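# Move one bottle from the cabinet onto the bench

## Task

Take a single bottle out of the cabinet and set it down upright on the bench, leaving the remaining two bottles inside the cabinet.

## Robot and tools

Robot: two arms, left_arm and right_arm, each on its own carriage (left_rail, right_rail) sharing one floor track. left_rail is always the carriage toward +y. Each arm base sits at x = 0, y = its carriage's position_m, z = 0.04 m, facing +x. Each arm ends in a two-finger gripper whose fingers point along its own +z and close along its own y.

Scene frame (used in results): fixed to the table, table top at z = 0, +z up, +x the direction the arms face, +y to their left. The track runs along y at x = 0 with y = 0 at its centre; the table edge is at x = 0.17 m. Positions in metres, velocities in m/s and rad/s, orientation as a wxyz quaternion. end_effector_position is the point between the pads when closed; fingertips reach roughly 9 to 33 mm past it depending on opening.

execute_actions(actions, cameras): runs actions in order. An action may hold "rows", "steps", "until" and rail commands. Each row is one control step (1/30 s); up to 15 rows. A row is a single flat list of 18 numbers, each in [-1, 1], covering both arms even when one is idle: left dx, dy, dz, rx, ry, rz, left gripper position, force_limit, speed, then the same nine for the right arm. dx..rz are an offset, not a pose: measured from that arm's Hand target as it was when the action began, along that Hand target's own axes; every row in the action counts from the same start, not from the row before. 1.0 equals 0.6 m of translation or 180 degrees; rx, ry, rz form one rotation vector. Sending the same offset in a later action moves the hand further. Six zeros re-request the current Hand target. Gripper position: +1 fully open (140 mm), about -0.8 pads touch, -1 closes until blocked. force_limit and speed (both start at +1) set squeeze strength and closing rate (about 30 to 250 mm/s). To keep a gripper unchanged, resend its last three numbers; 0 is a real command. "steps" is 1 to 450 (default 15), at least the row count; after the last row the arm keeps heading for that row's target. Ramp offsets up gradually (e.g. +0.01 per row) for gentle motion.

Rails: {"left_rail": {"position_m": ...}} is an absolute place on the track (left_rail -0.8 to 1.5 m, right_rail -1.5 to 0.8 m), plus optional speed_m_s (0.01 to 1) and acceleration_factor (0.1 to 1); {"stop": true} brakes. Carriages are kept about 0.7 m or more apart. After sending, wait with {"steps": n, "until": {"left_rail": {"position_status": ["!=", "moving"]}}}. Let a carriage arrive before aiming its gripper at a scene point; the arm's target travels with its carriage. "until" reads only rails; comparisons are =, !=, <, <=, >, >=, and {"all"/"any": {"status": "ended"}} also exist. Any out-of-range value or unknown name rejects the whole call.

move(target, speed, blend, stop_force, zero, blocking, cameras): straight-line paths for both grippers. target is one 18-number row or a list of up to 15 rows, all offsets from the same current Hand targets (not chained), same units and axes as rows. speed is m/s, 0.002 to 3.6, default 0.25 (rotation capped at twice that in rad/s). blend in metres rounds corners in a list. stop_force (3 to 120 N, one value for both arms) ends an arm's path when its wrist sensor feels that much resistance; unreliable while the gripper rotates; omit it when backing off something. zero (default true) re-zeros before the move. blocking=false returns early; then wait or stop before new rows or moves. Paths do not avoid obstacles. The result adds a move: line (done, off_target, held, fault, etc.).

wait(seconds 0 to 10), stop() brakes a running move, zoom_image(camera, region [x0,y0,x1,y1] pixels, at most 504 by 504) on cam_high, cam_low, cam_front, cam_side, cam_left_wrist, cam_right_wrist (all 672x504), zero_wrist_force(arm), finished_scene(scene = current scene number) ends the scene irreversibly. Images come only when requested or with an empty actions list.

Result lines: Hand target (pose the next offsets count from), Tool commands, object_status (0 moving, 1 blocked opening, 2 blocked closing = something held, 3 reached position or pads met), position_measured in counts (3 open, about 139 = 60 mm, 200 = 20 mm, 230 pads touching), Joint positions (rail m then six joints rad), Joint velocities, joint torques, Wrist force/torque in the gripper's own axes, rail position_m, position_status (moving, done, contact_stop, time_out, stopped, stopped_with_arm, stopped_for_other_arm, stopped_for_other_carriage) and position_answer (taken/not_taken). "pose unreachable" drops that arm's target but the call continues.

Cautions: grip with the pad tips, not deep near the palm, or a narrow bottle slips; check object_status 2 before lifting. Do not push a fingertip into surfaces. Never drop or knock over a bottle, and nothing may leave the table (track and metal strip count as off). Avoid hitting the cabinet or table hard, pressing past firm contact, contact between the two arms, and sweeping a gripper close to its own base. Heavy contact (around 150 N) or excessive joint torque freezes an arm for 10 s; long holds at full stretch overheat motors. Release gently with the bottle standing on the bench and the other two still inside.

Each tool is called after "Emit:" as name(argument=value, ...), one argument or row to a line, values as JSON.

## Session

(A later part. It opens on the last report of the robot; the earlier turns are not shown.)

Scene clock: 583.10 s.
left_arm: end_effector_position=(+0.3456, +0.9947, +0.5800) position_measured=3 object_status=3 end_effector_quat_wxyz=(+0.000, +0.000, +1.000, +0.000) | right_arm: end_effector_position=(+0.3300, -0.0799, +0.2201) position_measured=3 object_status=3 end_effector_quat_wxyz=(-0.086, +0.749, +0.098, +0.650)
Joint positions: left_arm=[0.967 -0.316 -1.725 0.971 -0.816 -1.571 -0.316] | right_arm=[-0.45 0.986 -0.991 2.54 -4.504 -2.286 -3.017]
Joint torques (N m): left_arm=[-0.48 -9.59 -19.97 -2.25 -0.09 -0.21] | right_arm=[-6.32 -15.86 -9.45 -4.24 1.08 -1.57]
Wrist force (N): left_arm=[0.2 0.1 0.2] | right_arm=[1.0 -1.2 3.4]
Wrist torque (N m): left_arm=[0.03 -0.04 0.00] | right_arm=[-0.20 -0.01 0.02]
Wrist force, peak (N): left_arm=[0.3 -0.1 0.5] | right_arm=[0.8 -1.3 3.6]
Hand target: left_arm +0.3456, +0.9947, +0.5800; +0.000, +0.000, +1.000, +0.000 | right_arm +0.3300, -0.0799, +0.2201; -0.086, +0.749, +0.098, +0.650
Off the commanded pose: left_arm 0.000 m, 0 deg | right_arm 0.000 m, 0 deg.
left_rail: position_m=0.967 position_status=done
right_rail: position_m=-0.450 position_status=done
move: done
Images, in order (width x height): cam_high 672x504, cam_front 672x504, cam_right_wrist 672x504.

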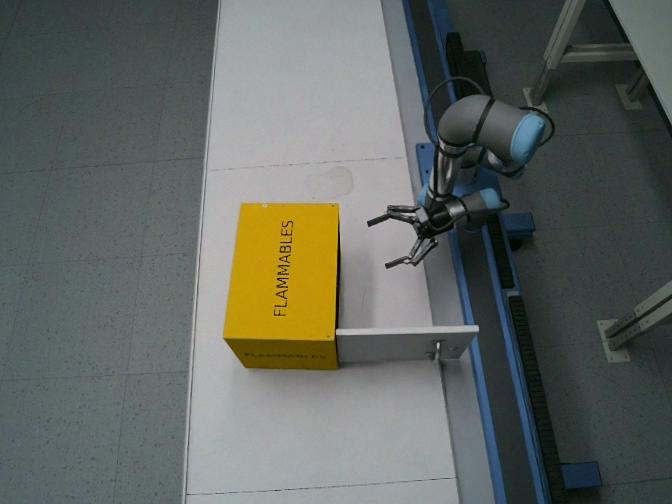

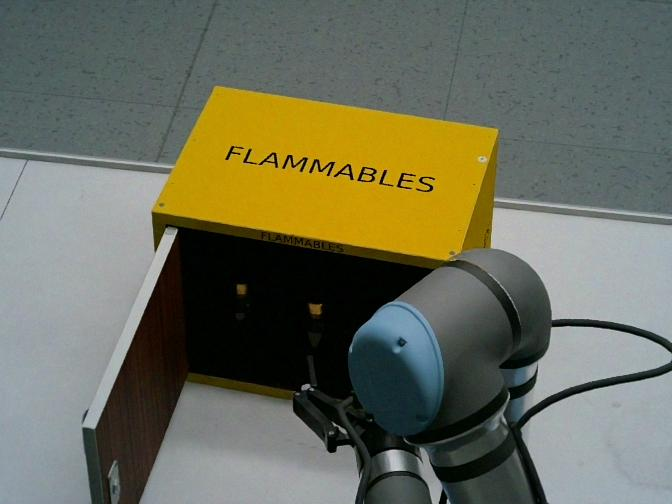

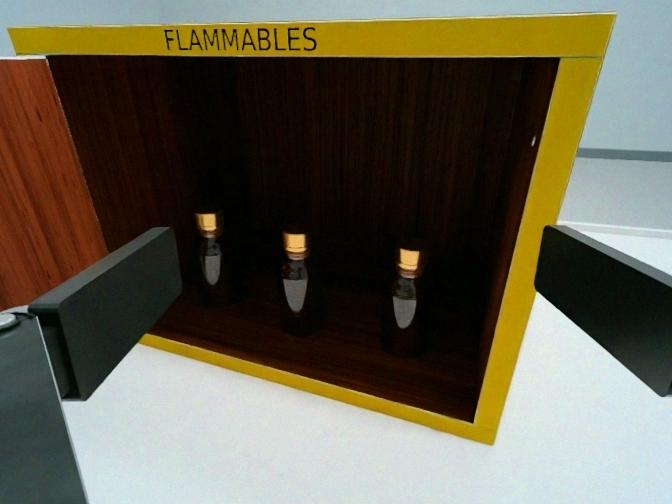

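Emit:
move(
  target=[0,0,0,0,0,0,1,1,1,-0.1795,-0.0828,0.161,-0.0259,-0.1498,0.0102,0.08,-1,0.5],
  speed=0.2,
  cameras=["cam_right_wrist", "cam_front", "cam_high", "cam_low"],
)

Emit:
zoom_image(
  camera="cam_right_wrist",
  region=[100, 60, 600, 380],
)

Scene clock: 782.80 s.
left_arm: end_effector_position=(+0.3456, +0.9947, +0.5800) position_measured=3 object_status=3 end_effector_quat_wxyz=(+0.000, +0.000, +1.000, +0.000) | right_arm: end_effector_position=(+0.3949, -0.0110, +0.1000) position_measured=119 object_status=3 end_effector_quat_wxyz=(-0.041, +0.884, +0.077, +0.460)
Joint positions: left_arm=[0.967 -0.316 -1.725 0.971 -0.816 -1.571 -0.316] | right_arm=[-0.45 0.897 -1.076 2.313 -3.628 -2.142 -2.673]
Joint torques (N m): left_arm=[-0.37 -9.22 -20.25 -2.24 -0.11 -0.22] | right_arm=[-8.83 -41.89 -20.08 -1.56 0.7 1.71]
Wrist force (N): left_arm=[0.1 -0.1 0.1] | right_arm=[1.1 -0.2 2.2]
Wrist torque (N m): left_arm=[-0.02 -0.03 0.00] | right_arm=[-0.02 -0.11 -0.10]
Wrist force, peak (N): left_arm=[0.3 -0.3 0.5] | right_arm=[1.0 -1.2 3.7]
Hand target: left_arm +0.3456, +0.9947, +0.5800; +0.000, +0.000, +1.000, +0.000 | right_arm +0.3949, -0.0110, +0.0999; -0.041, +0.884, +0.077, +0.460
Off the commanded pose: left_arm 0.000 m, 0 deg | right_arm 0.000 m, 0 deg.
left_rail: position_m=0.967 position_status=done
right_rail: position_m=-0.450 position_status=done
move: done
Images, in order (width x height): cam_high 672x504, cam_low 672x504, cam_front 672x504, cam_right_wrist 672x504.

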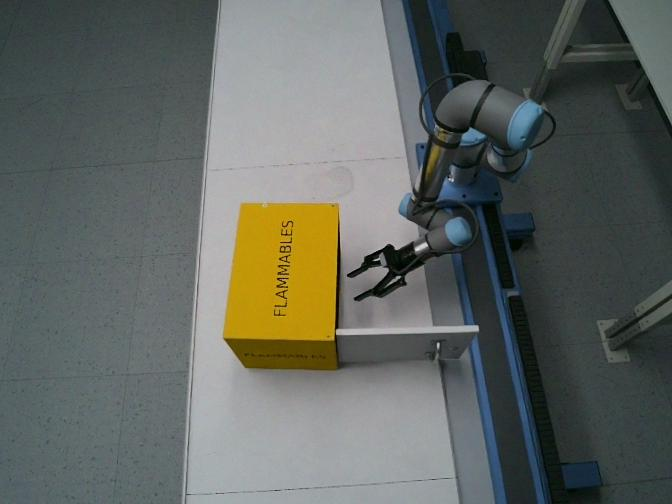

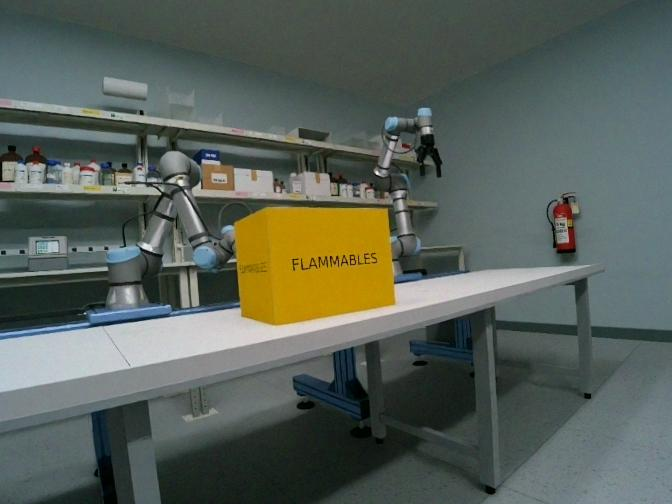

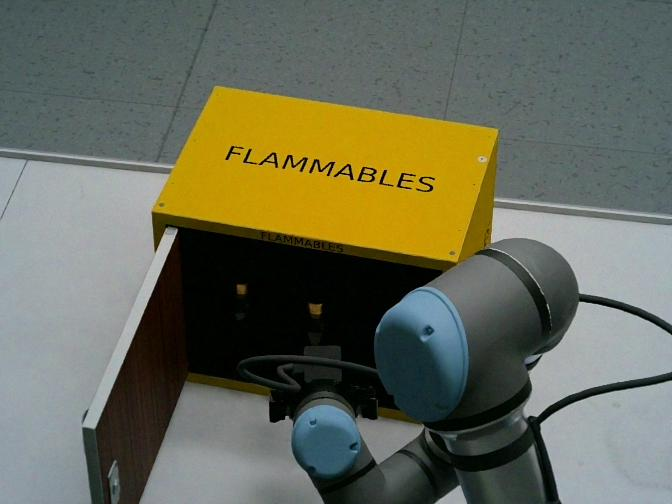

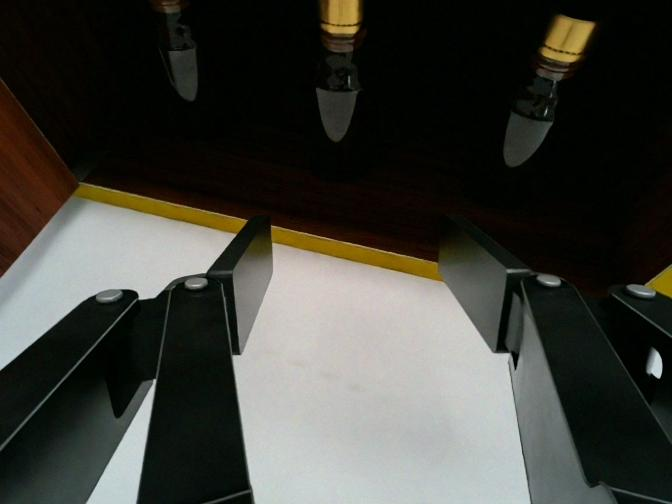

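Scaled by 1.008 from the camera's 672x504 image, which has a finer 960x720 frame.

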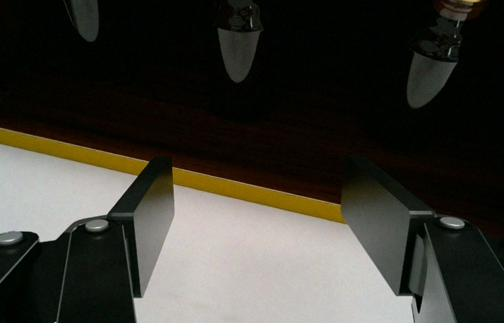

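Emit:
move(
  target=[0,0,0,0,0,0,1,1,1,0.0298,-0.0143,0.1022,0,0,0,0.08,-1,0.5],
  speed=0.12,
  cameras=["cam_right_wrist"],
)

Emit:
zoom_image(
  camera="cam_right_wrist",
  region=[200, 0, 500, 280],
)

Scene clock: 863.27 s.
left_arm: end_effector_position=(+0.3456, +0.9947, +0.5800) position_measured=3 object_status=3 end_effector_quat_wxyz=(+0.000, +0.000, +1.000, +0.000) | right_arm: end_effector_position=(+0.4529, +0.0079, +0.0794) position_measured=119 object_status=3 end_effector_quat_wxyz=(-0.041, +0.884, +0.077, +0.460)
Joint positions: left_arm=[0.967 -0.316 -1.725 0.971 -0.816 -1.571 -0.316] | right_arm=[-0.45 0.822 -0.966 2.191 -3.645 -2.087 -2.732]
Joint torques (N m): left_arm=[-0.47 -9.12 -20.36 -2.26 -0.12 -0.08] | right_arm=[-8.27 -23.63 -19.89 -1.52 0.68 -1.32]
Wrist force (N): left_arm=[0.1 -0.2 0.2] | right_arm=[0.6 -0.1 2.0]
Wrist torque (N m): left_arm=[-0.05 -0.02 0.00] | right_arm=[0.01 -0.01 0.06]
Wrist force, peak (N): left_arm=[0.2 -0.1 0.5] | right_arm=[0.9 -0.8 3.1]
Hand target: left_arm +0.3456, +0.9947, +0.5800; +0.000, +0.000, +1.000, +0.000 | right_arm +0.4530, +0.0080, +0.0794; -0.041, +0.884, +0.077, +0.460
Off the commanded pose: left_arm 0.000 m, 0 deg | right_arm 0.000 m, 0 deg.
left_rail: position_m=0.967 position_status=done
right_rail: position_m=-0.450 position_status=done
move: done
Images, in order (width x height): cam_right_wrist 672x504.

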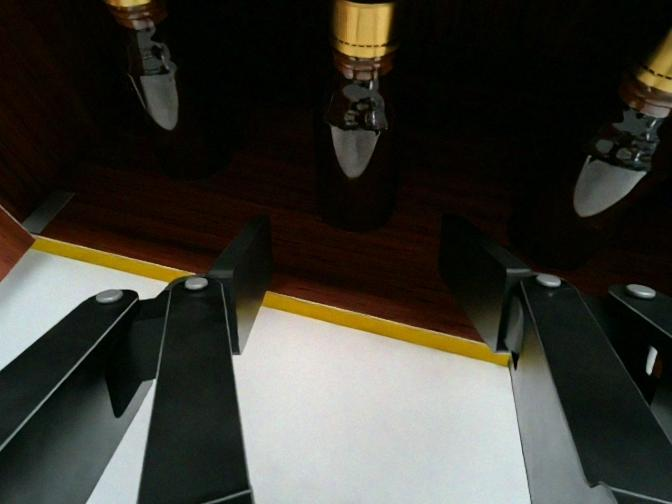

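Scaled by 1.680 from the camera's 672x504 image, which has a finer 960x720 frame.

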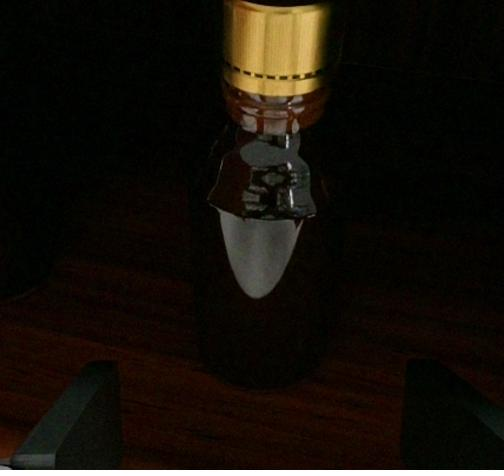

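Emit:
move(
  target=[0,0,0,0,0,0,1,1,1,0.0277,0.0043,0.0565,0,0,0,0.08,-1,0.5],
  speed=0.08,
  stop_force=5,
  cameras=["cam_right_wrist", "cam_front"],
)

Emit:
zoom_image(
  camera="cam_right_wrist",
  region=[200, 0, 500, 280],
)

Scene clock: 965.53 s.
left_arm: end_effector_position=(+0.3456, +0.9947, +0.5800) position_measured=3 object_status=3 end_effector_quat_wxyz=(+0.000, +0.000, +1.000, +0.000) | right_arm: end_effector_position=(+0.4902, +0.0119, +0.0735) position_measured=119 object_status=3 end_effector_quat_wxyz=(-0.041, +0.884, +0.077, +0.460)
Joint positions: left_arm=[0.967 -0.316 -1.725 0.971 -0.816 -1.571 -0.316] | right_arm=[-0.45 0.769 -0.924 2.125 -3.64 -2.047 -2.771]
Joint torques (N m): left_arm=[-0.54 -8.67 -20.72 -2.2 -0.21 -0.14] | right_arm=[-8.65 -24.82 -20.22 -1.56 0.65 -1.35]
Wrist force (N): left_arm=[0.1 -0.1 0.2] | right_arm=[0.6 -0.4 2.2]
Wrist torque (N m): left_arm=[-0.03 -0.02 0.00] | right_arm=[-0.04 0.01 0.06]
Wrist force, peak (N): left_arm=[0.3 -0.1 0.4] | right_arm=[1.3 -0.3 3.0]
Hand target: left_arm +0.3456, +0.9947, +0.5800; +0.000, +0.000, +1.000, +0.000 | right_arm +0.4902, +0.0119, +0.0735; -0.041, +0.884, +0.077, +0.460
Off the commanded pose: left_arm 0.000 m, 0 deg | right_arm 0.000 m, 0 deg.
left_rail: position_m=0.967 position_status=done
right_rail: position_m=-0.450 position_status=done
move: done
Images, in order (width x height): cam_front 672x504, cam_right_wrist 672x504.

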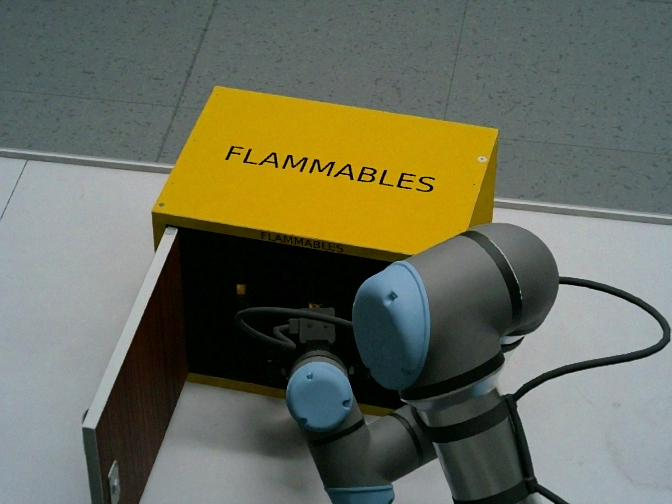

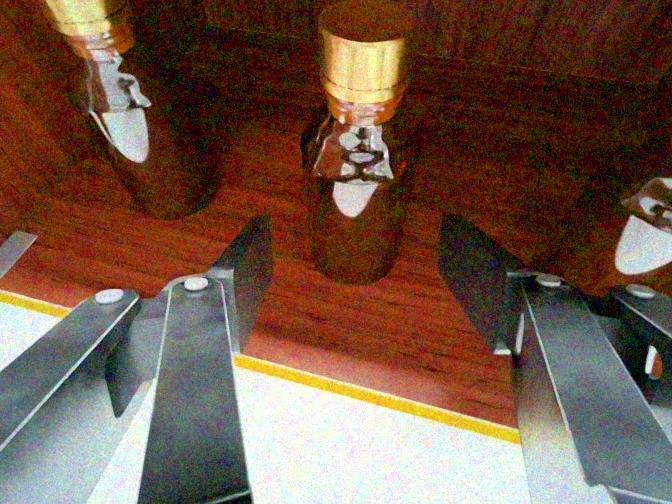

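Scaled by 1.680 from the camera's 672x504 image, which has a finer 960x720 frame.

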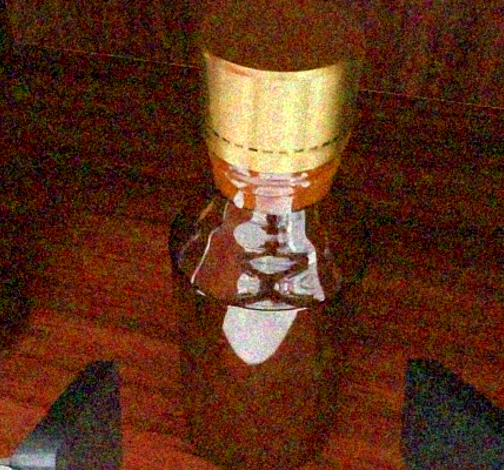

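Emit:
move(
  target=[0,0,0,0,0,0,1,1,1,0.0263,0,0.0435,0,0,0,0.08,-1,0.5],
  speed=0.06,
  stop_force=5,
  cameras=["cam_right_wrist"],
)

Scene clock: 995.10 s.
left_arm: end_effector_position=(+0.3456, +0.9947, +0.5800) position_measured=3 object_status=3 end_effector_quat_wxyz=(+0.000, +0.000, +1.000, +0.000) | right_arm: end_effector_position=(+0.5201, +0.0172, +0.0714) position_measured=119 object_status=3 end_effector_quat_wxyz=(-0.041, +0.884, +0.077, +0.460)
Joint positions: left_arm=[0.967 -0.316 -1.725 0.971 -0.816 -1.571 -0.316] | right_arm=[-0.45 0.734 -0.895 2.063 -3.618 -2.02 -2.796]
Joint torques (N m): left_arm=[-0.39 -9.34 -20.91 -2.09 -0.2 -0.15] | right_arm=[-9.02 -26.85 -21.7 -1.49 0.78 -1.31]
Wrist force (N): left_arm=[0.0 -0.1 0.3] | right_arm=[1.0 -0.5 2.3]
Wrist torque (N m): left_arm=[-0.02 0.00 0.00] | right_arm=[-0.07 -0.08 0.08]
Wrist force, peak (N): left_arm=[0.3 -0.2 0.4] | right_arm=[1.6 -0.3 2.8]
Hand target: left_arm +0.3456, +0.9947, +0.5800; +0.000, +0.000, +1.000, +0.000 | right_arm +0.5201, +0.0172, +0.0714; -0.041, +0.884, +0.077, +0.460
Off the commanded pose: left_arm 0.000 m, 0 deg | right_arm 0.000 m, 0 deg.
left_rail: position_m=0.967 position_status=done
right_rail: position_m=-0.450 position_status=done
move: done
Images, in order (width x height): cam_right_wrist 672x504.

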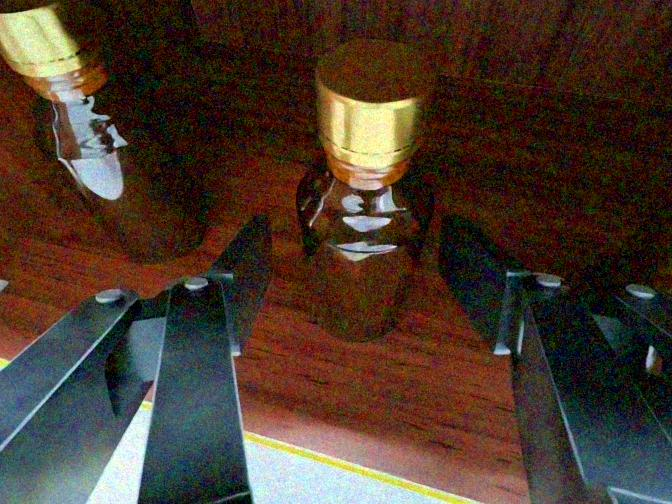

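Emit:
execute_actions(
  actions=[
    {"rows": [[0,0,0,0,0,0,1,1,1,0,0,0,0,0,0,-1,-0.3,-1]], "steps": 60},
  ],
  cameras=["cam_right_wrist"],
)

Scene clock: 1025.83 s.
left_arm: end_effector_position=(+0.3456, +0.9947, +0.5800) position_measured=3 object_status=3 end_effector_quat_wxyz=(+0.000, +0.000, +1.000, +0.000) | right_arm: end_effector_position=(+0.5201, +0.0172, +0.0714) position_measured=162 object_status=2 end_effector_quat_wxyz=(-0.041, +0.884, +0.077, +0.460)
Joint positions: left_arm=[0.967 -0.316 -1.725 0.971 -0.816 -1.571 -0.316] | right_arm=[-0.45 0.734 -0.895 2.063 -3.618 -2.02 -2.796]
Joint torques (N m): left_arm=[-0.46 -8.35 -21 -2.09 -0.19 -0.12] | right_arm=[-1.14 -26.36 -16.61 -1.68 0.74 -0.19]
Wrist force (N): left_arm=[0.4 -0.2 -0.1] | right_arm=[3.5 0.5 -1.9]
Wrist torque (N m): left_arm=[-0.04 -0.09 0.00] | right_arm=[-0.19 -0.15 -0.03]
Wrist force, peak (N): left_arm=[0.2 -0.3 0.4] | right_arm=[3.6 0.6 -1.9]
Hand target: left_arm +0.3456, +0.9947, +0.5800; +0.000, +0.000, +1.000, +0.000 | right_arm +0.5201, +0.0172, +0.0714; -0.041, +0.884, +0.077, +0.460
Off the commanded pose: left_arm 0.000 m, 0 deg | right_arm 0.000 m, 0 deg.
left_rail: position_m=0.967 position_status=done
right_rail: position_m=-0.450 position_status=done
Images, in order (width x height): cam_right_wrist 672x504.

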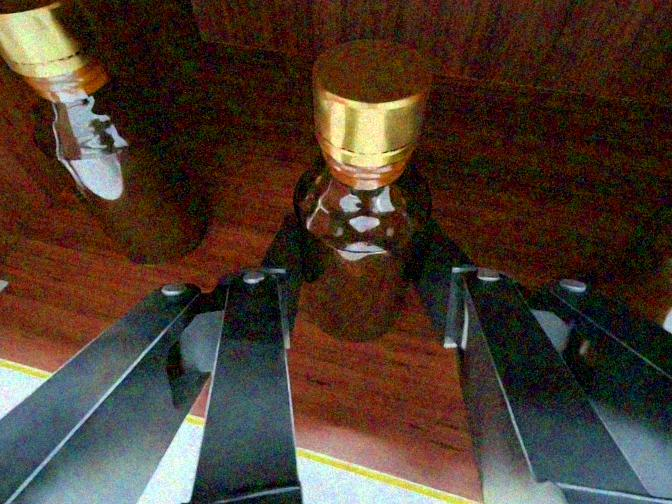

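Emit:
move(
  target=[0,0,0,0,0,0,1,1,1,0.0342,0,-0.0239,0,0,0,-1,-0.3,-1],
  speed=0.05,
  cameras=["cam_right_wrist"],
)

Scene clock: 1057.63 s.
left_arm: end_effector_position=(+0.3456, +0.9947, +0.5800) position_measured=3 object_status=3 end_effector_quat_wxyz=(+0.000, +0.000, +1.000, +0.000) | right_arm: end_effector_position=(+0.5201, +0.0172, +0.0964) position_measured=162 object_status=2 end_effector_quat_wxyz=(-0.041, +0.884, +0.077, +0.460)
Joint positions: left_arm=[0.967 -0.316 -1.725 0.971 -0.816 -1.571 -0.316] | right_arm=[-0.45 0.734 -0.956 2.066 -3.56 -2.02 -2.796]
Joint torques (N m): left_arm=[-0.41 -8.5 -21 -2.04 -0.26 -0.14] | right_arm=[-8.16 -52.44 -6.8 -2.15 0.63 1.16]
Wrist force (N): left_arm=[0.0 0.0 0.3] | right_arm=[-1.3 -0.4 3.9]
Wrist torque (N m): left_arm=[0.01 0.00 0.00] | right_arm=[-0.06 -0.07 0.07]
Wrist force, peak (N): left_arm=[0.3 -0.1 0.5] | right_arm=[-2.8 -0.3 4.4]
Hand target: left_arm +0.3456, +0.9947, +0.5800; +0.000, +0.000, +1.000, +0.000 | right_arm +0.5202, +0.0172, +0.0965; -0.041, +0.884, +0.077, +0.460
Off the commanded pose: left_arm 0.000 m, 0 deg | right_arm 0.000 m, 0 deg.
left_rail: position_m=0.967 position_status=done
right_rail: position_m=-0.450 position_status=done
move: done
Images, in order (width x height): cam_right_wrist 672x504.

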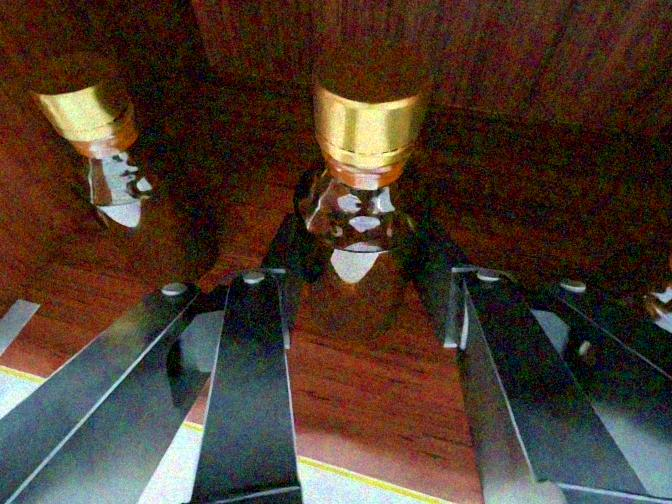

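Emit:
move(
  target=[
    [0,0,0,0,0,0,1,1,1,-0.1423,0,-0.2033,0,0,0,-1,-0.3,-1],
    [0,0,0,0,0,0,1,1,1,-0.1867,0,-0.1723,0,0,0,-1,-0.3,-1],
  ],
  speed=[0.14,0.06],
  blend=[0.01,0],
  cameras=["cam_right_wrist","cam_front","cam_side"],
)

Emit:
move(
  target=[0,0,0,0,0,0,1,1,1,-0.0342,0,0.0239,0,0,0,-1,-0.3,-1],
  speed=0.012,
  stop_force=4,
  cameras=["cam_right_wrist","cam_side"],
)

Scene clock: 1069.17 s.
left_arm: end_effector_position=(+0.3456, +0.9947, +0.5800) position_measured=3 object_status=3 end_effector_quat_wxyz=(+0.000, +0.000, +1.000, +0.000) | right_arm: end_effector_position=(+0.3735, -0.0087, +0.0642) position_measured=162 object_status=2 end_effector_quat_wxyz=(-0.041, +0.884, +0.077, +0.460)
Joint positions: left_arm=[0.967 -0.316 -1.725 0.971 -0.816 -1.571 -0.316] | right_arm=[-0.45 0.944 -0.975 2.327 -3.72 -2.176 -2.634]
Joint torques (N m): left_arm=[-0.73 -7.75 -21.4 -2.01 -0.29 -0.09] | right_arm=[10.38 -22.07 -17.32 -6.57 -2.8 -1.01]
Wrist force (N): left_arm=[0.1 -0.1 0.3] | right_arm=[-1.6 -0.4 3.5]
Wrist torque (N m): left_arm=[-0.03 -0.04 0.00] | right_arm=[-0.05 0.00 -0.12]
Wrist force, peak (N): left_arm=[0.3 -0.2 0.4] | right_arm=[0.7 4.0 5.9]
Hand target: left_arm +0.3456, +0.9947, +0.5800; +0.000, +0.000, +1.000, +0.000 | right_arm +0.3735, -0.0087, +0.0641; -0.041, +0.884, +0.077, +0.460
Off the commanded pose: left_arm 0.000 m, 0 deg | right_arm 0.000 m, 0 deg.
left_rail: position_m=0.967 position_status=done
right_rail: position_m=-0.450 position_status=done
move: done
Images, in order (width x height): cam_front 672x504, cam_side 672x504, cam_right_wrist 672x504.

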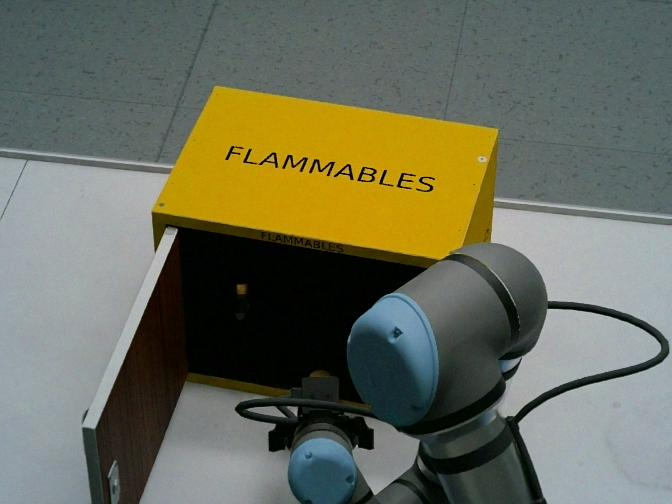

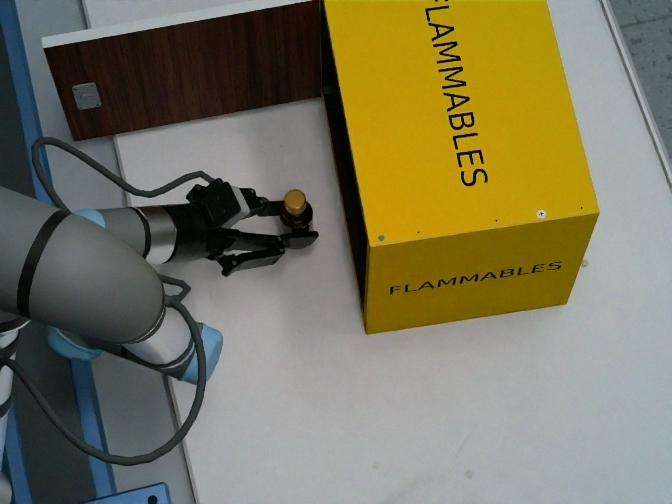

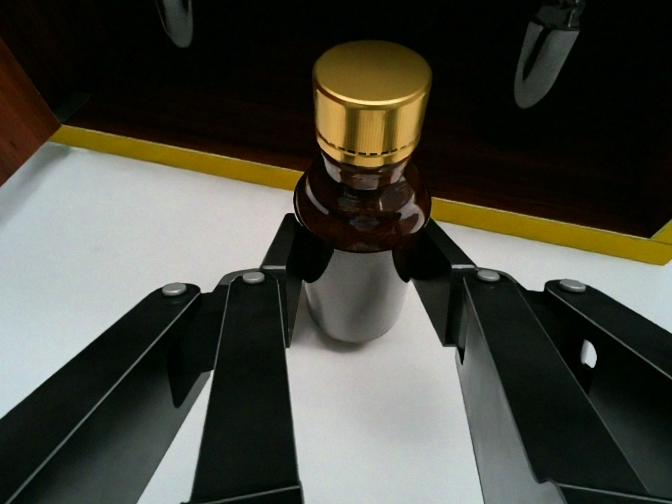

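Scene clock: 1071.20 s.
left_arm: end_effector_position=(+0.3456, +0.9947, +0.5800) position_measured=3 object_status=3 end_effector_quat_wxyz=(+0.000, +0.000, +1.000, +0.000) | right_arm: end_effector_position=(+0.3735, -0.0087, +0.0527) position_measured=162 object_status=2 end_effector_quat_wxyz=(-0.041, +0.884, +0.077, +0.460)
Joint positions: left_arm=[0.967 -0.316 -1.725 0.971 -0.816 -1.571 -0.316] | right_arm=[-0.45 0.944 -0.939 2.323 -3.753 -2.176 -2.634]
Joint torques (N m): left_arm=[-0.4 -8.08 -20.97 -1.89 -0.28 -0.09] | right_arm=[7.75 -44.85 -0.03 -2.18 0.14 1.28]
Wrist force (N): left_arm=[0.1 0.0 0.2] | right_arm=[-0.1 -0.6 3.0]
Wrist torque (N m): left_arm=[-0.01 -0.03 0.00] | right_arm=[-0.02 0.03 -0.08]
Wrist force, peak (N): left_arm=[0.3 -0.1 0.4] | right_arm=[6.4 -0.1 -3.4]
Hand target: left_arm +0.3456, +0.9947, +0.5800; +0.000, +0.000, +1.000, +0.000 | right_arm +0.3735, -0.0087, +0.0527; -0.041, +0.884, +0.077, +0.460 (not the last commanded pose)
Off the commanded pose: left_arm 0.000 m, 0 deg | right_arm 0.014 m, 0 deg.
left_rail: position_m=0.967 position_status=done
right_rail: position_m=-0.450 position_status=done
move: contact (right_arm)
Images, in order (width x height): cam_side 672x504, cam_right_wrist 672x504.

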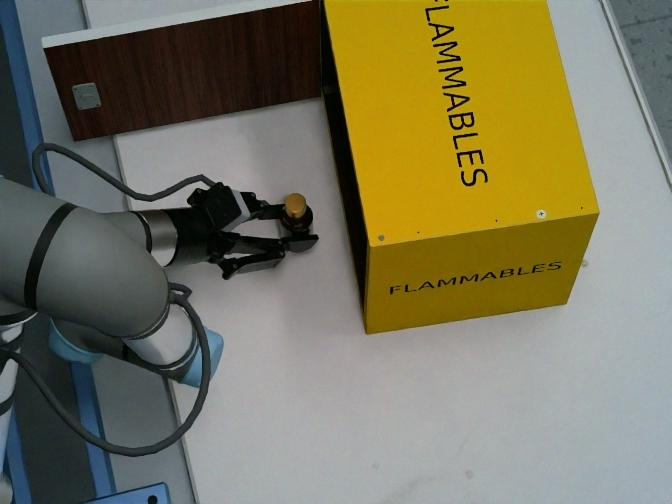

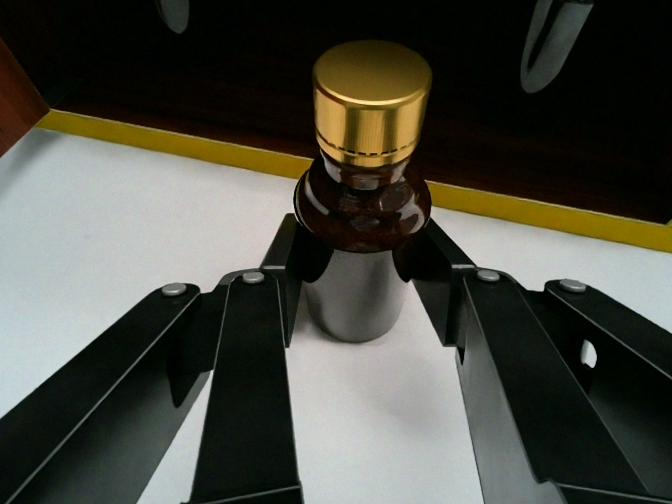

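Emit:
execute_actions(
  actions=[
    {"rows": [[0,0,0,0,0,0,1,1,1,0,0,0,0,0,0,0.1,-0.3,-1]], "steps": 45},
  ],
)

Emit:
move(
  target=[0,0,0,0,0,0,1,1,1,0,0,-0.2,0,0,0,0.1,-0.3,-1],
  speed=0.1,
  cameras=["cam_right_wrist","cam_side","cam_front"],
)

Scene clock: 1086.77 s.
left_arm: end_effector_position=(+0.3456, +0.9947, +0.5800) position_measured=3 object_status=3 end_effector_quat_wxyz=(+0.000, +0.000, +1.000, +0.000) | right_arm: end_effector_position=(+0.3735, -0.0087, +0.0527) position_measured=117 object_status=3 end_effector_quat_wxyz=(-0.041, +0.884, +0.077, +0.460)
Joint positions: left_arm=[0.967 -0.316 -1.725 0.971 -0.816 -1.571 -0.316] | right_arm=[-0.45 0.944 -0.939 2.323 -3.753 -2.176 -2.634]
Joint torques (N m): left_arm=[-1.1 -8.26 -21.49 -1.97 -0.36 -0.14] | right_arm=[-3.53 -42.14 -0.02 -5.73 -2 1.34]
Wrist force (N): left_arm=[0.3 -0.1 0.3] | right_arm=[0.6 -0.6 2.2]
Wrist torque (N m): left_arm=[-0.01 -0.06 0.00] | right_arm=[-0.10 0.02 -0.12]
Wrist force, peak (N): left_arm=[0.2 -0.4 0.3] | right_arm=[-0.4 -0.7 3.2]
Hand target: left_arm +0.3456, +0.9947, +0.5800; +0.000, +0.000, +1.000, +0.000 | right_arm +0.3735, -0.0087, +0.0527; -0.041, +0.884, +0.077, +0.460
Off the commanded pose: left_arm 0.000 m, 0 deg | right_arm 0.000 m, 0 deg.
left_rail: position_m=0.967 position_status=done
right_rail: position_m=-0.450 position_status=done

Scene clock: 1088.60 s.
left_arm: end_effector_position=(+0.3456, +0.9947, +0.5800) position_measured=3 object_status=3 end_effector_quat_wxyz=(+0.000, +0.000, +1.000, +0.000) | right_arm: end_effector_position=(+0.2767, -0.0259, +0.1216) position_measured=117 object_status=3 end_effector_quat_wxyz=(-0.041, +0.884, +0.077, +0.460)
Joint positions: left_arm=[0.967 -0.316 -1.725 0.971 -0.816 -1.571 -0.316] | right_arm=[-0.45 1.145 -1.237 2.444 -3.456 -2.312 -2.444]
Joint torques (N m): left_arm=[-0.46 -7.6 -21.47 -1.92 -0.28 -0.1] | right_arm=[11 -34.47 -5.54 -1.24 -2.62 1.97]
Wrist force (N): left_arm=[0.2 0.0 0.3] | right_arm=[0.6 -0.7 2.3]
Wrist torque (N m): left_arm=[-0.01 -0.05 0.00] | right_arm=[-0.12 -0.02 -0.10]
Wrist force, peak (N): left_arm=[0.1 -0.3 0.5] | right_arm=[1.1 -0.4 3.0]
Hand target: left_arm +0.3456, +0.9947, +0.5800; +0.000, +0.000, +1.000, +0.000 | right_arm +0.2767, -0.0259, +0.1216; -0.041, +0.884, +0.077, +0.460
Off the commanded pose: left_arm 0.000 m, 0 deg | right_arm 0.000 m, 0 deg.
left_rail: position_m=0.967 position_status=done
right_rail: position_m=-0.450 position_status=done
move: done
Images, in order (width x height): cam_front 672x504, cam_side 672x504, cam_right_wrist 672x504.

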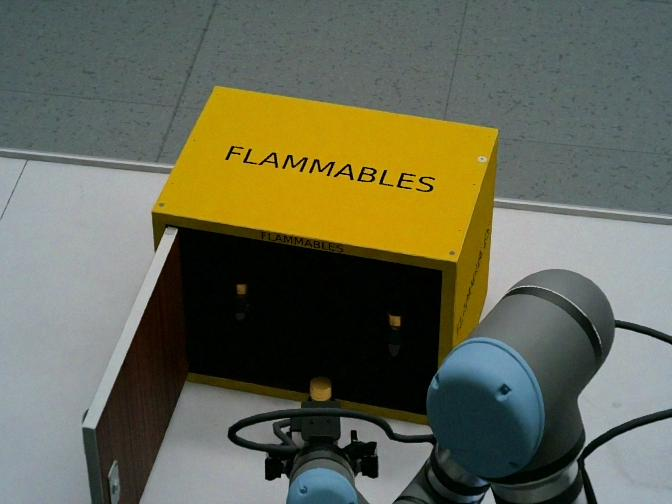

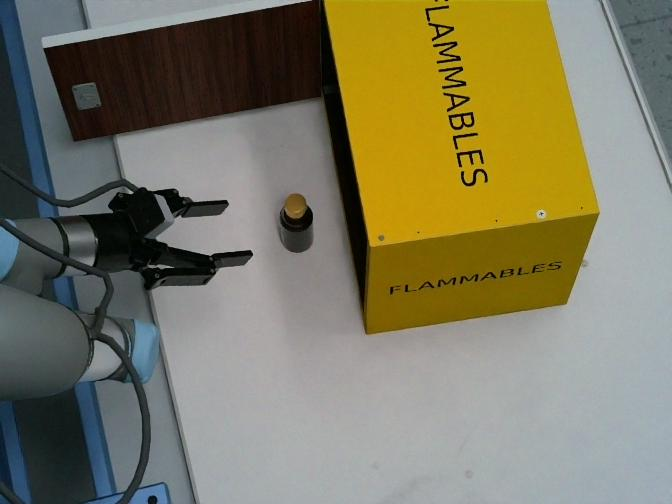

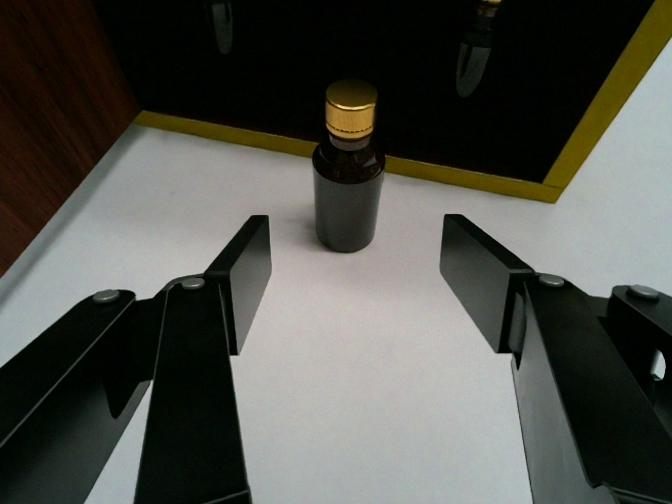

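Emit:
move(
  target=[0,0,0,0,0,0,1,1,1,0.0014,0,0.199,0,0,0,0.1,-0.3,-1],
  speed=0.12,
  stop_force=5,
)

Emit:
execute_actions(
  actions=[
    {"rows": [[0,0,0,0,0,0,-1,-1,0.5,0,0,0,0,0,0,-1,-0.3,-1]], "steps": 60},
  ],
  cameras=["cam_right_wrist"],
)

Scene clock: 1141.77 s.
left_arm: end_effector_position=(+0.3456, +0.9947, +0.5800) position_measured=3 object_status=3 end_effector_quat_wxyz=(+0.000, +0.000, +1.000, +0.000) | right_arm: end_effector_position=(+0.3735, -0.0087, +0.0537) position_measured=117 object_status=3 end_effector_quat_wxyz=(-0.041, +0.884, +0.077, +0.460)
Joint positions: left_arm=[0.967 -0.316 -1.725 0.971 -0.816 -1.571 -0.316] | right_arm=[-0.45 0.944 -0.942 2.324 -3.75 -2.176 -2.634]
Joint torques (N m): left_arm=[-0.56 -7.51 -21.73 -1.8 -0.4 -0.06] | right_arm=[-8.68 -21.07 -16.08 -5.75 0.56 -1.39]
Wrist force (N): left_arm=[0.1 -0.2 0.3] | right_arm=[0.7 -0.5 2.0]
Wrist torque (N m): left_arm=[-0.03 -0.03 0.00] | right_arm=[-0.07 0.00 0.06]
Wrist force, peak (N): left_arm=[0.4 -0.2 0.4] | right_arm=[1.0 0.2 3.3]
Hand target: left_arm +0.3456, +0.9947, +0.5800; +0.000, +0.000, +1.000, +0.000 | right_arm +0.3735, -0.0087, +0.0537; -0.041, +0.884, +0.077, +0.460
Off the commanded pose: left_arm 0.000 m, 0 deg | right_arm 0.000 m, 0 deg.
left_rail: position_m=0.967 position_status=done
right_rail: position_m=-0.450 position_status=done
move: done

Scene clock: 1143.97 s.
left_arm: end_effector_position=(+0.3456, +0.9947, +0.5800) position_measured=235 object_status=3 end_effector_quat_wxyz=(+0.000, +0.000, +1.000, +0.000) | right_arm: end_effector_position=(+0.3735, -0.0087, +0.0537) position_measured=162 object_status=2 end_effector_quat_wxyz=(-0.041, +0.884, +0.077, +0.460)
Joint positions: left_arm=[0.967 -0.316 -1.725 0.971 -0.816 -1.571 -0.316] | right_arm=[-0.45 0.944 -0.942 2.324 -3.75 -2.176 -2.634]
Joint torques (N m): left_arm=[-0.18 -7.52 -21.51 -1.82 -0.23 -0.08] | right_arm=[-5.38 -21.72 -12.66 -2.89 -0.13 -0.91]
Wrist force (N): left_arm=[0.1 -0.2 0.2] | right_arm=[2.7 -0.2 -0.4]
Wrist torque (N m): left_arm=[-0.04 -0.03 0.00] | right_arm=[-0.11 -0.04 -0.03]
Wrist force, peak (N): left_arm=[0.5 0.1 0.4] | right_arm=[2.8 -0.5 -0.7]
Hand target: left_arm +0.3456, +0.9947, +0.5800; +0.000, +0.000, +1.000, +0.000 | right_arm +0.3735, -0.0087, +0.0537; -0.041, +0.884, +0.077, +0.460
Off the commanded pose: left_arm 0.000 m, 0 deg | right_arm 0.000 m, 0 deg.
left_rail: position_m=0.967 position_status=done
right_rail: position_m=-0.450 position_status=done
Images, in order (width x height): cam_right_wrist 672x504.

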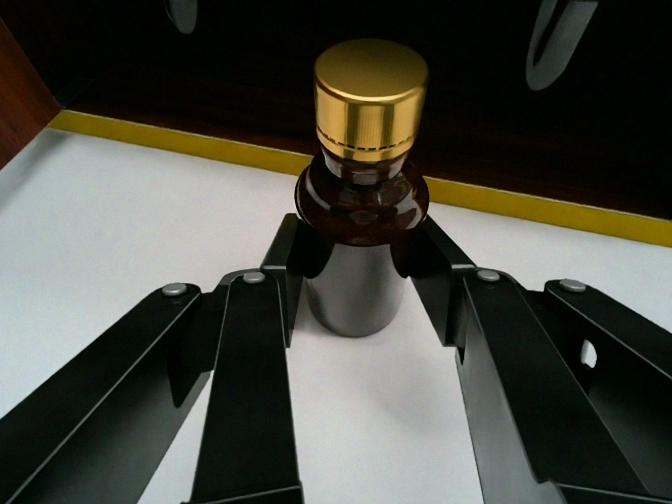

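Emit:
move(
  target=[0,0,0,0,0,0,-1,-1,0.5,0.041,0,-0.0287,0,0,0,-1,-0.3,-1],
  speed=0.06,
)

Emit:
execute_actions(
  actions=[
    {"right_rail": {"position_m": -0.75, "speed_m_s": 0.3, "acceleration_factor": 0.5}, "left_rail": {"position_m": 0.4, "speed_m_s": 0.5, "acceleration_factor": 0.7}, "steps": 180, "until": {"all": {"status": "ended"}}},
  ],
  cameras=["cam_right_wrist", "cam_left_wrist", "cam_high", "cam_side"],
)

Scene clock: 1155.17 s.
left_arm: end_effector_position=(+0.3456, +0.9947, +0.5800) position_measured=235 object_status=3 end_effector_quat_wxyz=(+0.000, +0.000, +1.000, +0.000) | right_arm: end_effector_position=(+0.3735, -0.0088, +0.0837) position_measured=162 object_status=2 end_effector_quat_wxyz=(-0.041, +0.884, +0.077, +0.460)
Joint positions: left_arm=[0.967 -0.316 -1.725 0.971 -0.816 -1.571 -0.316] | right_arm=[-0.45 0.944 -1.037 2.33 -3.662 -2.176 -2.634]
Joint torques (N m): left_arm=[-0.03 -7.84 -21.83 -1.75 -0.29 -0.01] | right_arm=[-8.58 -45.15 -4.69 -2.19 0.27 1.36]
Wrist force (N): left_arm=[-0.1 0.0 0.1] | right_arm=[-1.4 -0.1 3.7]
Wrist torque (N m): left_arm=[0.01 0.01 0.00] | right_arm=[-0.01 -0.07 0.07]
Wrist force, peak (N): left_arm=[0.3 -0.2 0.4] | right_arm=[-2.7 -0.2 3.8]
Hand target: left_arm +0.3456, +0.9947, +0.5800; +0.000, +0.000, +1.000, +0.000 | right_arm +0.3735, -0.0087, +0.0837; -0.041, +0.884, +0.077, +0.460
Off the commanded pose: left_arm 0.000 m, 0 deg | right_arm 0.000 m, 0 deg.
left_rail: position_m=0.967 position_status=done
right_rail: position_m=-0.450 position_status=done
move: done

Scene clock: 1157.93 s.
left_arm: end_effector_position=(+0.3456, +0.4272, +0.5800) position_measured=235 object_status=3 end_effector_quat_wxyz=(+0.000, +0.000, +1.000, +0.000) | right_arm: end_effector_position=(+0.3735, -0.3087, +0.0837) position_measured=162 object_status=2 end_effector_quat_wxyz=(-0.041, +0.884, +0.077, +0.460)
Joint positions: left_arm=[0.4 -0.316 -1.725 0.971 -0.816 -1.571 -0.316] | right_arm=[-0.75 0.944 -1.037 2.33 -3.662 -2.176 -2.634]
Joint torques (N m): left_arm=[-0.49 -7.2 -21.8 -1.89 -0.38 -0.01] | right_arm=[-4.78 -39.05 -17.64 -2.75 -2.43 1.44]
Wrist force (N): left_arm=[0.1 -0.1 0.1] | right_arm=[-1.8 -0.4 3.7]
Wrist torque (N m): left_arm=[-0.02 -0.03 0.00] | right_arm=[-0.07 0.02 0.07]
Wrist force, peak (N): left_arm=[0.1 1.0 0.3] | right_arm=[-2.0 -0.3 3.9]
Hand target: left_arm +0.3456, +0.4272, +0.5800; +0.000, +0.000, +1.000, +0.000 | right_arm +0.3735, -0.3087, +0.0837; -0.041, +0.884, +0.077, +0.460
Tool commands: left_gripper/position=-1.0 left_gripper/force_limit=-1.0 left_gripper/speed=+0.5 right_gripper/position=-1.0 right_gripper/force_limit=-0.3 right_gripper/speed=-1.0
Off the commanded pose: left_arm 0.000 m, 0 deg | right_arm 0.000 m, 0 deg.
left_rail: position_m=0.400 speed_m_s=0.50 position_status=done
right_rail: position_m=-0.750 speed_m_s=0.30 position_status=done
Images, in order (width x height): cam_high 672x504, cam_side 672x504, cam_left_wrist 672x504, cam_right_wrist 672x504.

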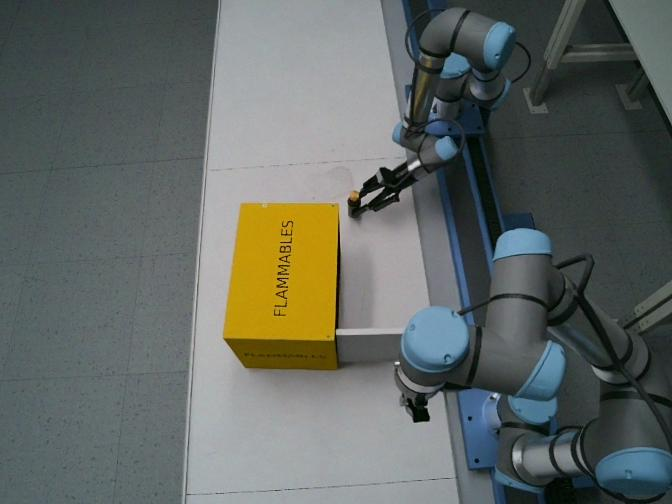

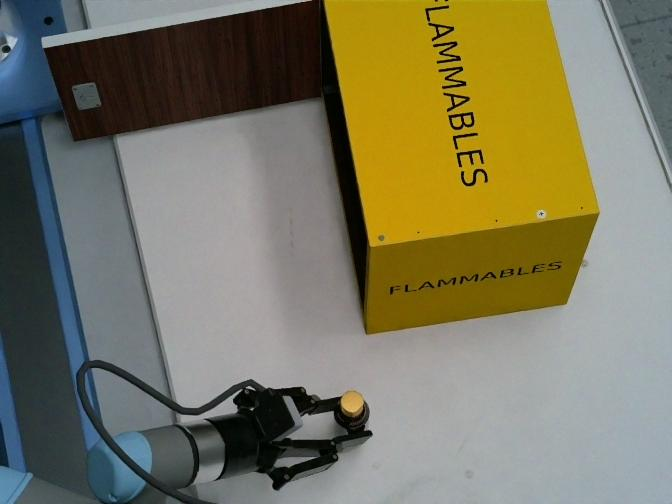

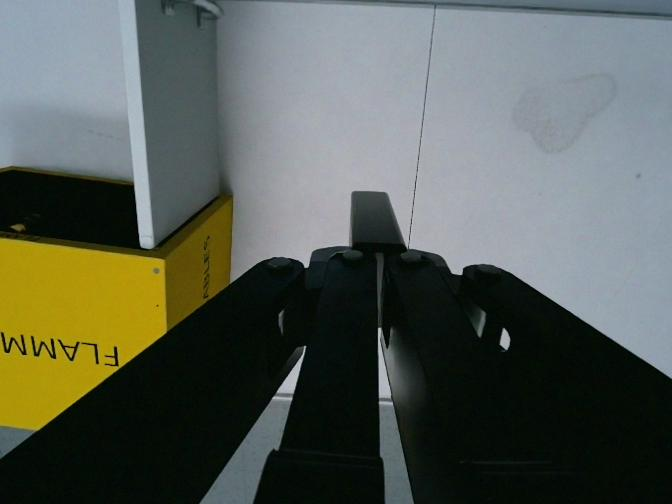

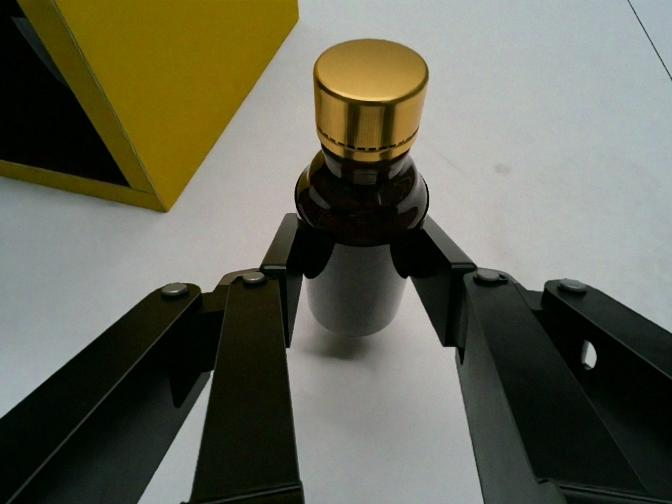

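Emit:
move(
  target=[
    [0,0,0,0,0,0,-1,-1,0.5,-0.0301,0,0.021,0,0,0,-1,-0.3,-1],
    [0,0,0,0,0,0,-1,-1,0.5,-0.0492,0,0.0344,0,0,0,-1,-0.3,-1],
  ],
  speed=[0.05,0.012],
  stop_force=4,
)

Emit:
execute_actions(
  actions=[
    {"rows": [[0,0,0,0,0,0,-1,-1,0.5,0,0,0,0,0,0,0.1,-0.3,-1]], "steps": 45},
  ],
  cameras=["cam_right_wrist"],
)

Scene clock: 1168.30 s.
left_arm: end_effector_position=(+0.3456, +0.4272, +0.5800) position_measured=235 object_status=3 end_effector_quat_wxyz=(+0.000, +0.000, +1.000, +0.000) | right_arm: end_effector_position=(+0.3734, -0.3087, +0.0538) position_measured=162 object_status=2 end_effector_quat_wxyz=(-0.041, +0.884, +0.077, +0.459)
Joint positions: left_arm=[0.4 -0.316 -1.725 0.971 -0.816 -1.571 -0.316] | right_arm=[-0.75 0.944 -0.943 2.324 -3.749 -2.176 -2.634]
Joint torques (N m): left_arm=[-0.54 -7.08 -21.94 -1.76 -0.28 0] | right_arm=[3.55 -45.74 0.09 -1.96 -0.26 -0.84]
Wrist force (N): left_arm=[0.0 0.0 0.2] | right_arm=[-0.7 -0.1 3.2]
Wrist torque (N m): left_arm=[-0.01 -0.01 0.00] | right_arm=[0.04 0.05 0.07]
Wrist force, peak (N): left_arm=[0.1 -0.4 0.5] | right_arm=[6.2 -0.6 -3.1]
Hand target: left_arm +0.3456, +0.4272, +0.5800; +0.000, +0.000, +1.000, +0.000 | right_arm +0.3734, -0.3087, +0.0538; -0.041, +0.884, +0.077, +0.460 (not the last commanded pose)
Off the commanded pose: left_arm 0.000 m, 0 deg | right_arm 0.006 m, 0 deg.
left_rail: position_m=0.400 speed_m_s=0.50 position_status=done
right_rail: position_m=-0.750 speed_m_s=0.30 position_status=done
move: contact (right_arm); path passed 1 of 2 targets

Scene clock: 1170.00 s.
left_arm: end_effector_position=(+0.3456, +0.4272, +0.5800) position_measured=235 object_status=3 end_effector_quat_wxyz=(+0.000, +0.000, +1.000, +0.000) | right_arm: end_effector_position=(+0.3734, -0.3087, +0.0538) position_measured=117 object_status=3 end_effector_quat_wxyz=(-0.041, +0.884, +0.077, +0.460)
Joint positions: left_arm=[0.4 -0.316 -1.725 0.971 -0.816 -1.571 -0.316] | right_arm=[-0.75 0.944 -0.943 2.324 -3.749 -2.176 -2.634]
Joint torques (N m): left_arm=[-0.28 -7.23 -21.85 -1.74 -0.33 -0.04] | right_arm=[-4.65 -35.6 -2.28 -3.03 -2.01 -0.22]
Wrist force (N): left_arm=[0.1 0.0 0.4] | right_arm=[0.6 -0.2 2.0]
Wrist torque (N m): left_arm=[0.00 -0.03 0.00] | right_arm=[-0.02 0.01 0.06]
Wrist force, peak (N): left_arm=[0.3 -0.1 0.4] | right_arm=[-0.8 -0.5 3.3]
Hand target: left_arm +0.3456, +0.4272, +0.5800; +0.000, +0.000, +1.000, +0.000 | right_arm +0.3734, -0.3087, +0.0538; -0.041, +0.884, +0.077, +0.460
Off the commanded pose: left_arm 0.000 m, 0 deg | right_arm 0.000 m, 0 deg.
left_rail: position_m=0.400 speed_m_s=0.50 position_status=done
right_rail: position_m=-0.750 speed_m_s=0.30 position_status=done
Images, in order (width x height): cam_right_wrist 672x504.

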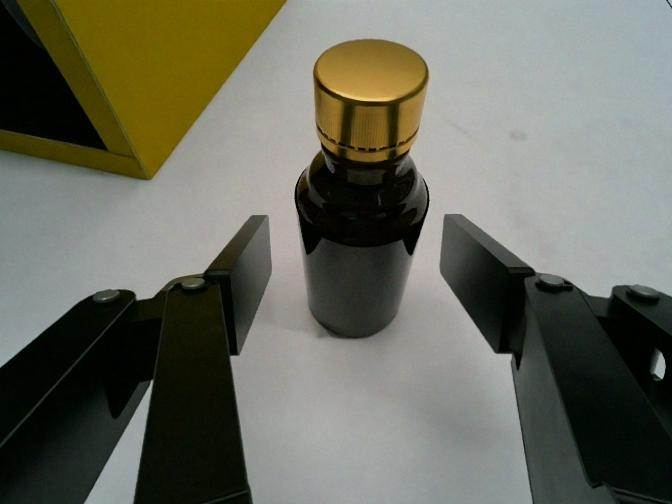

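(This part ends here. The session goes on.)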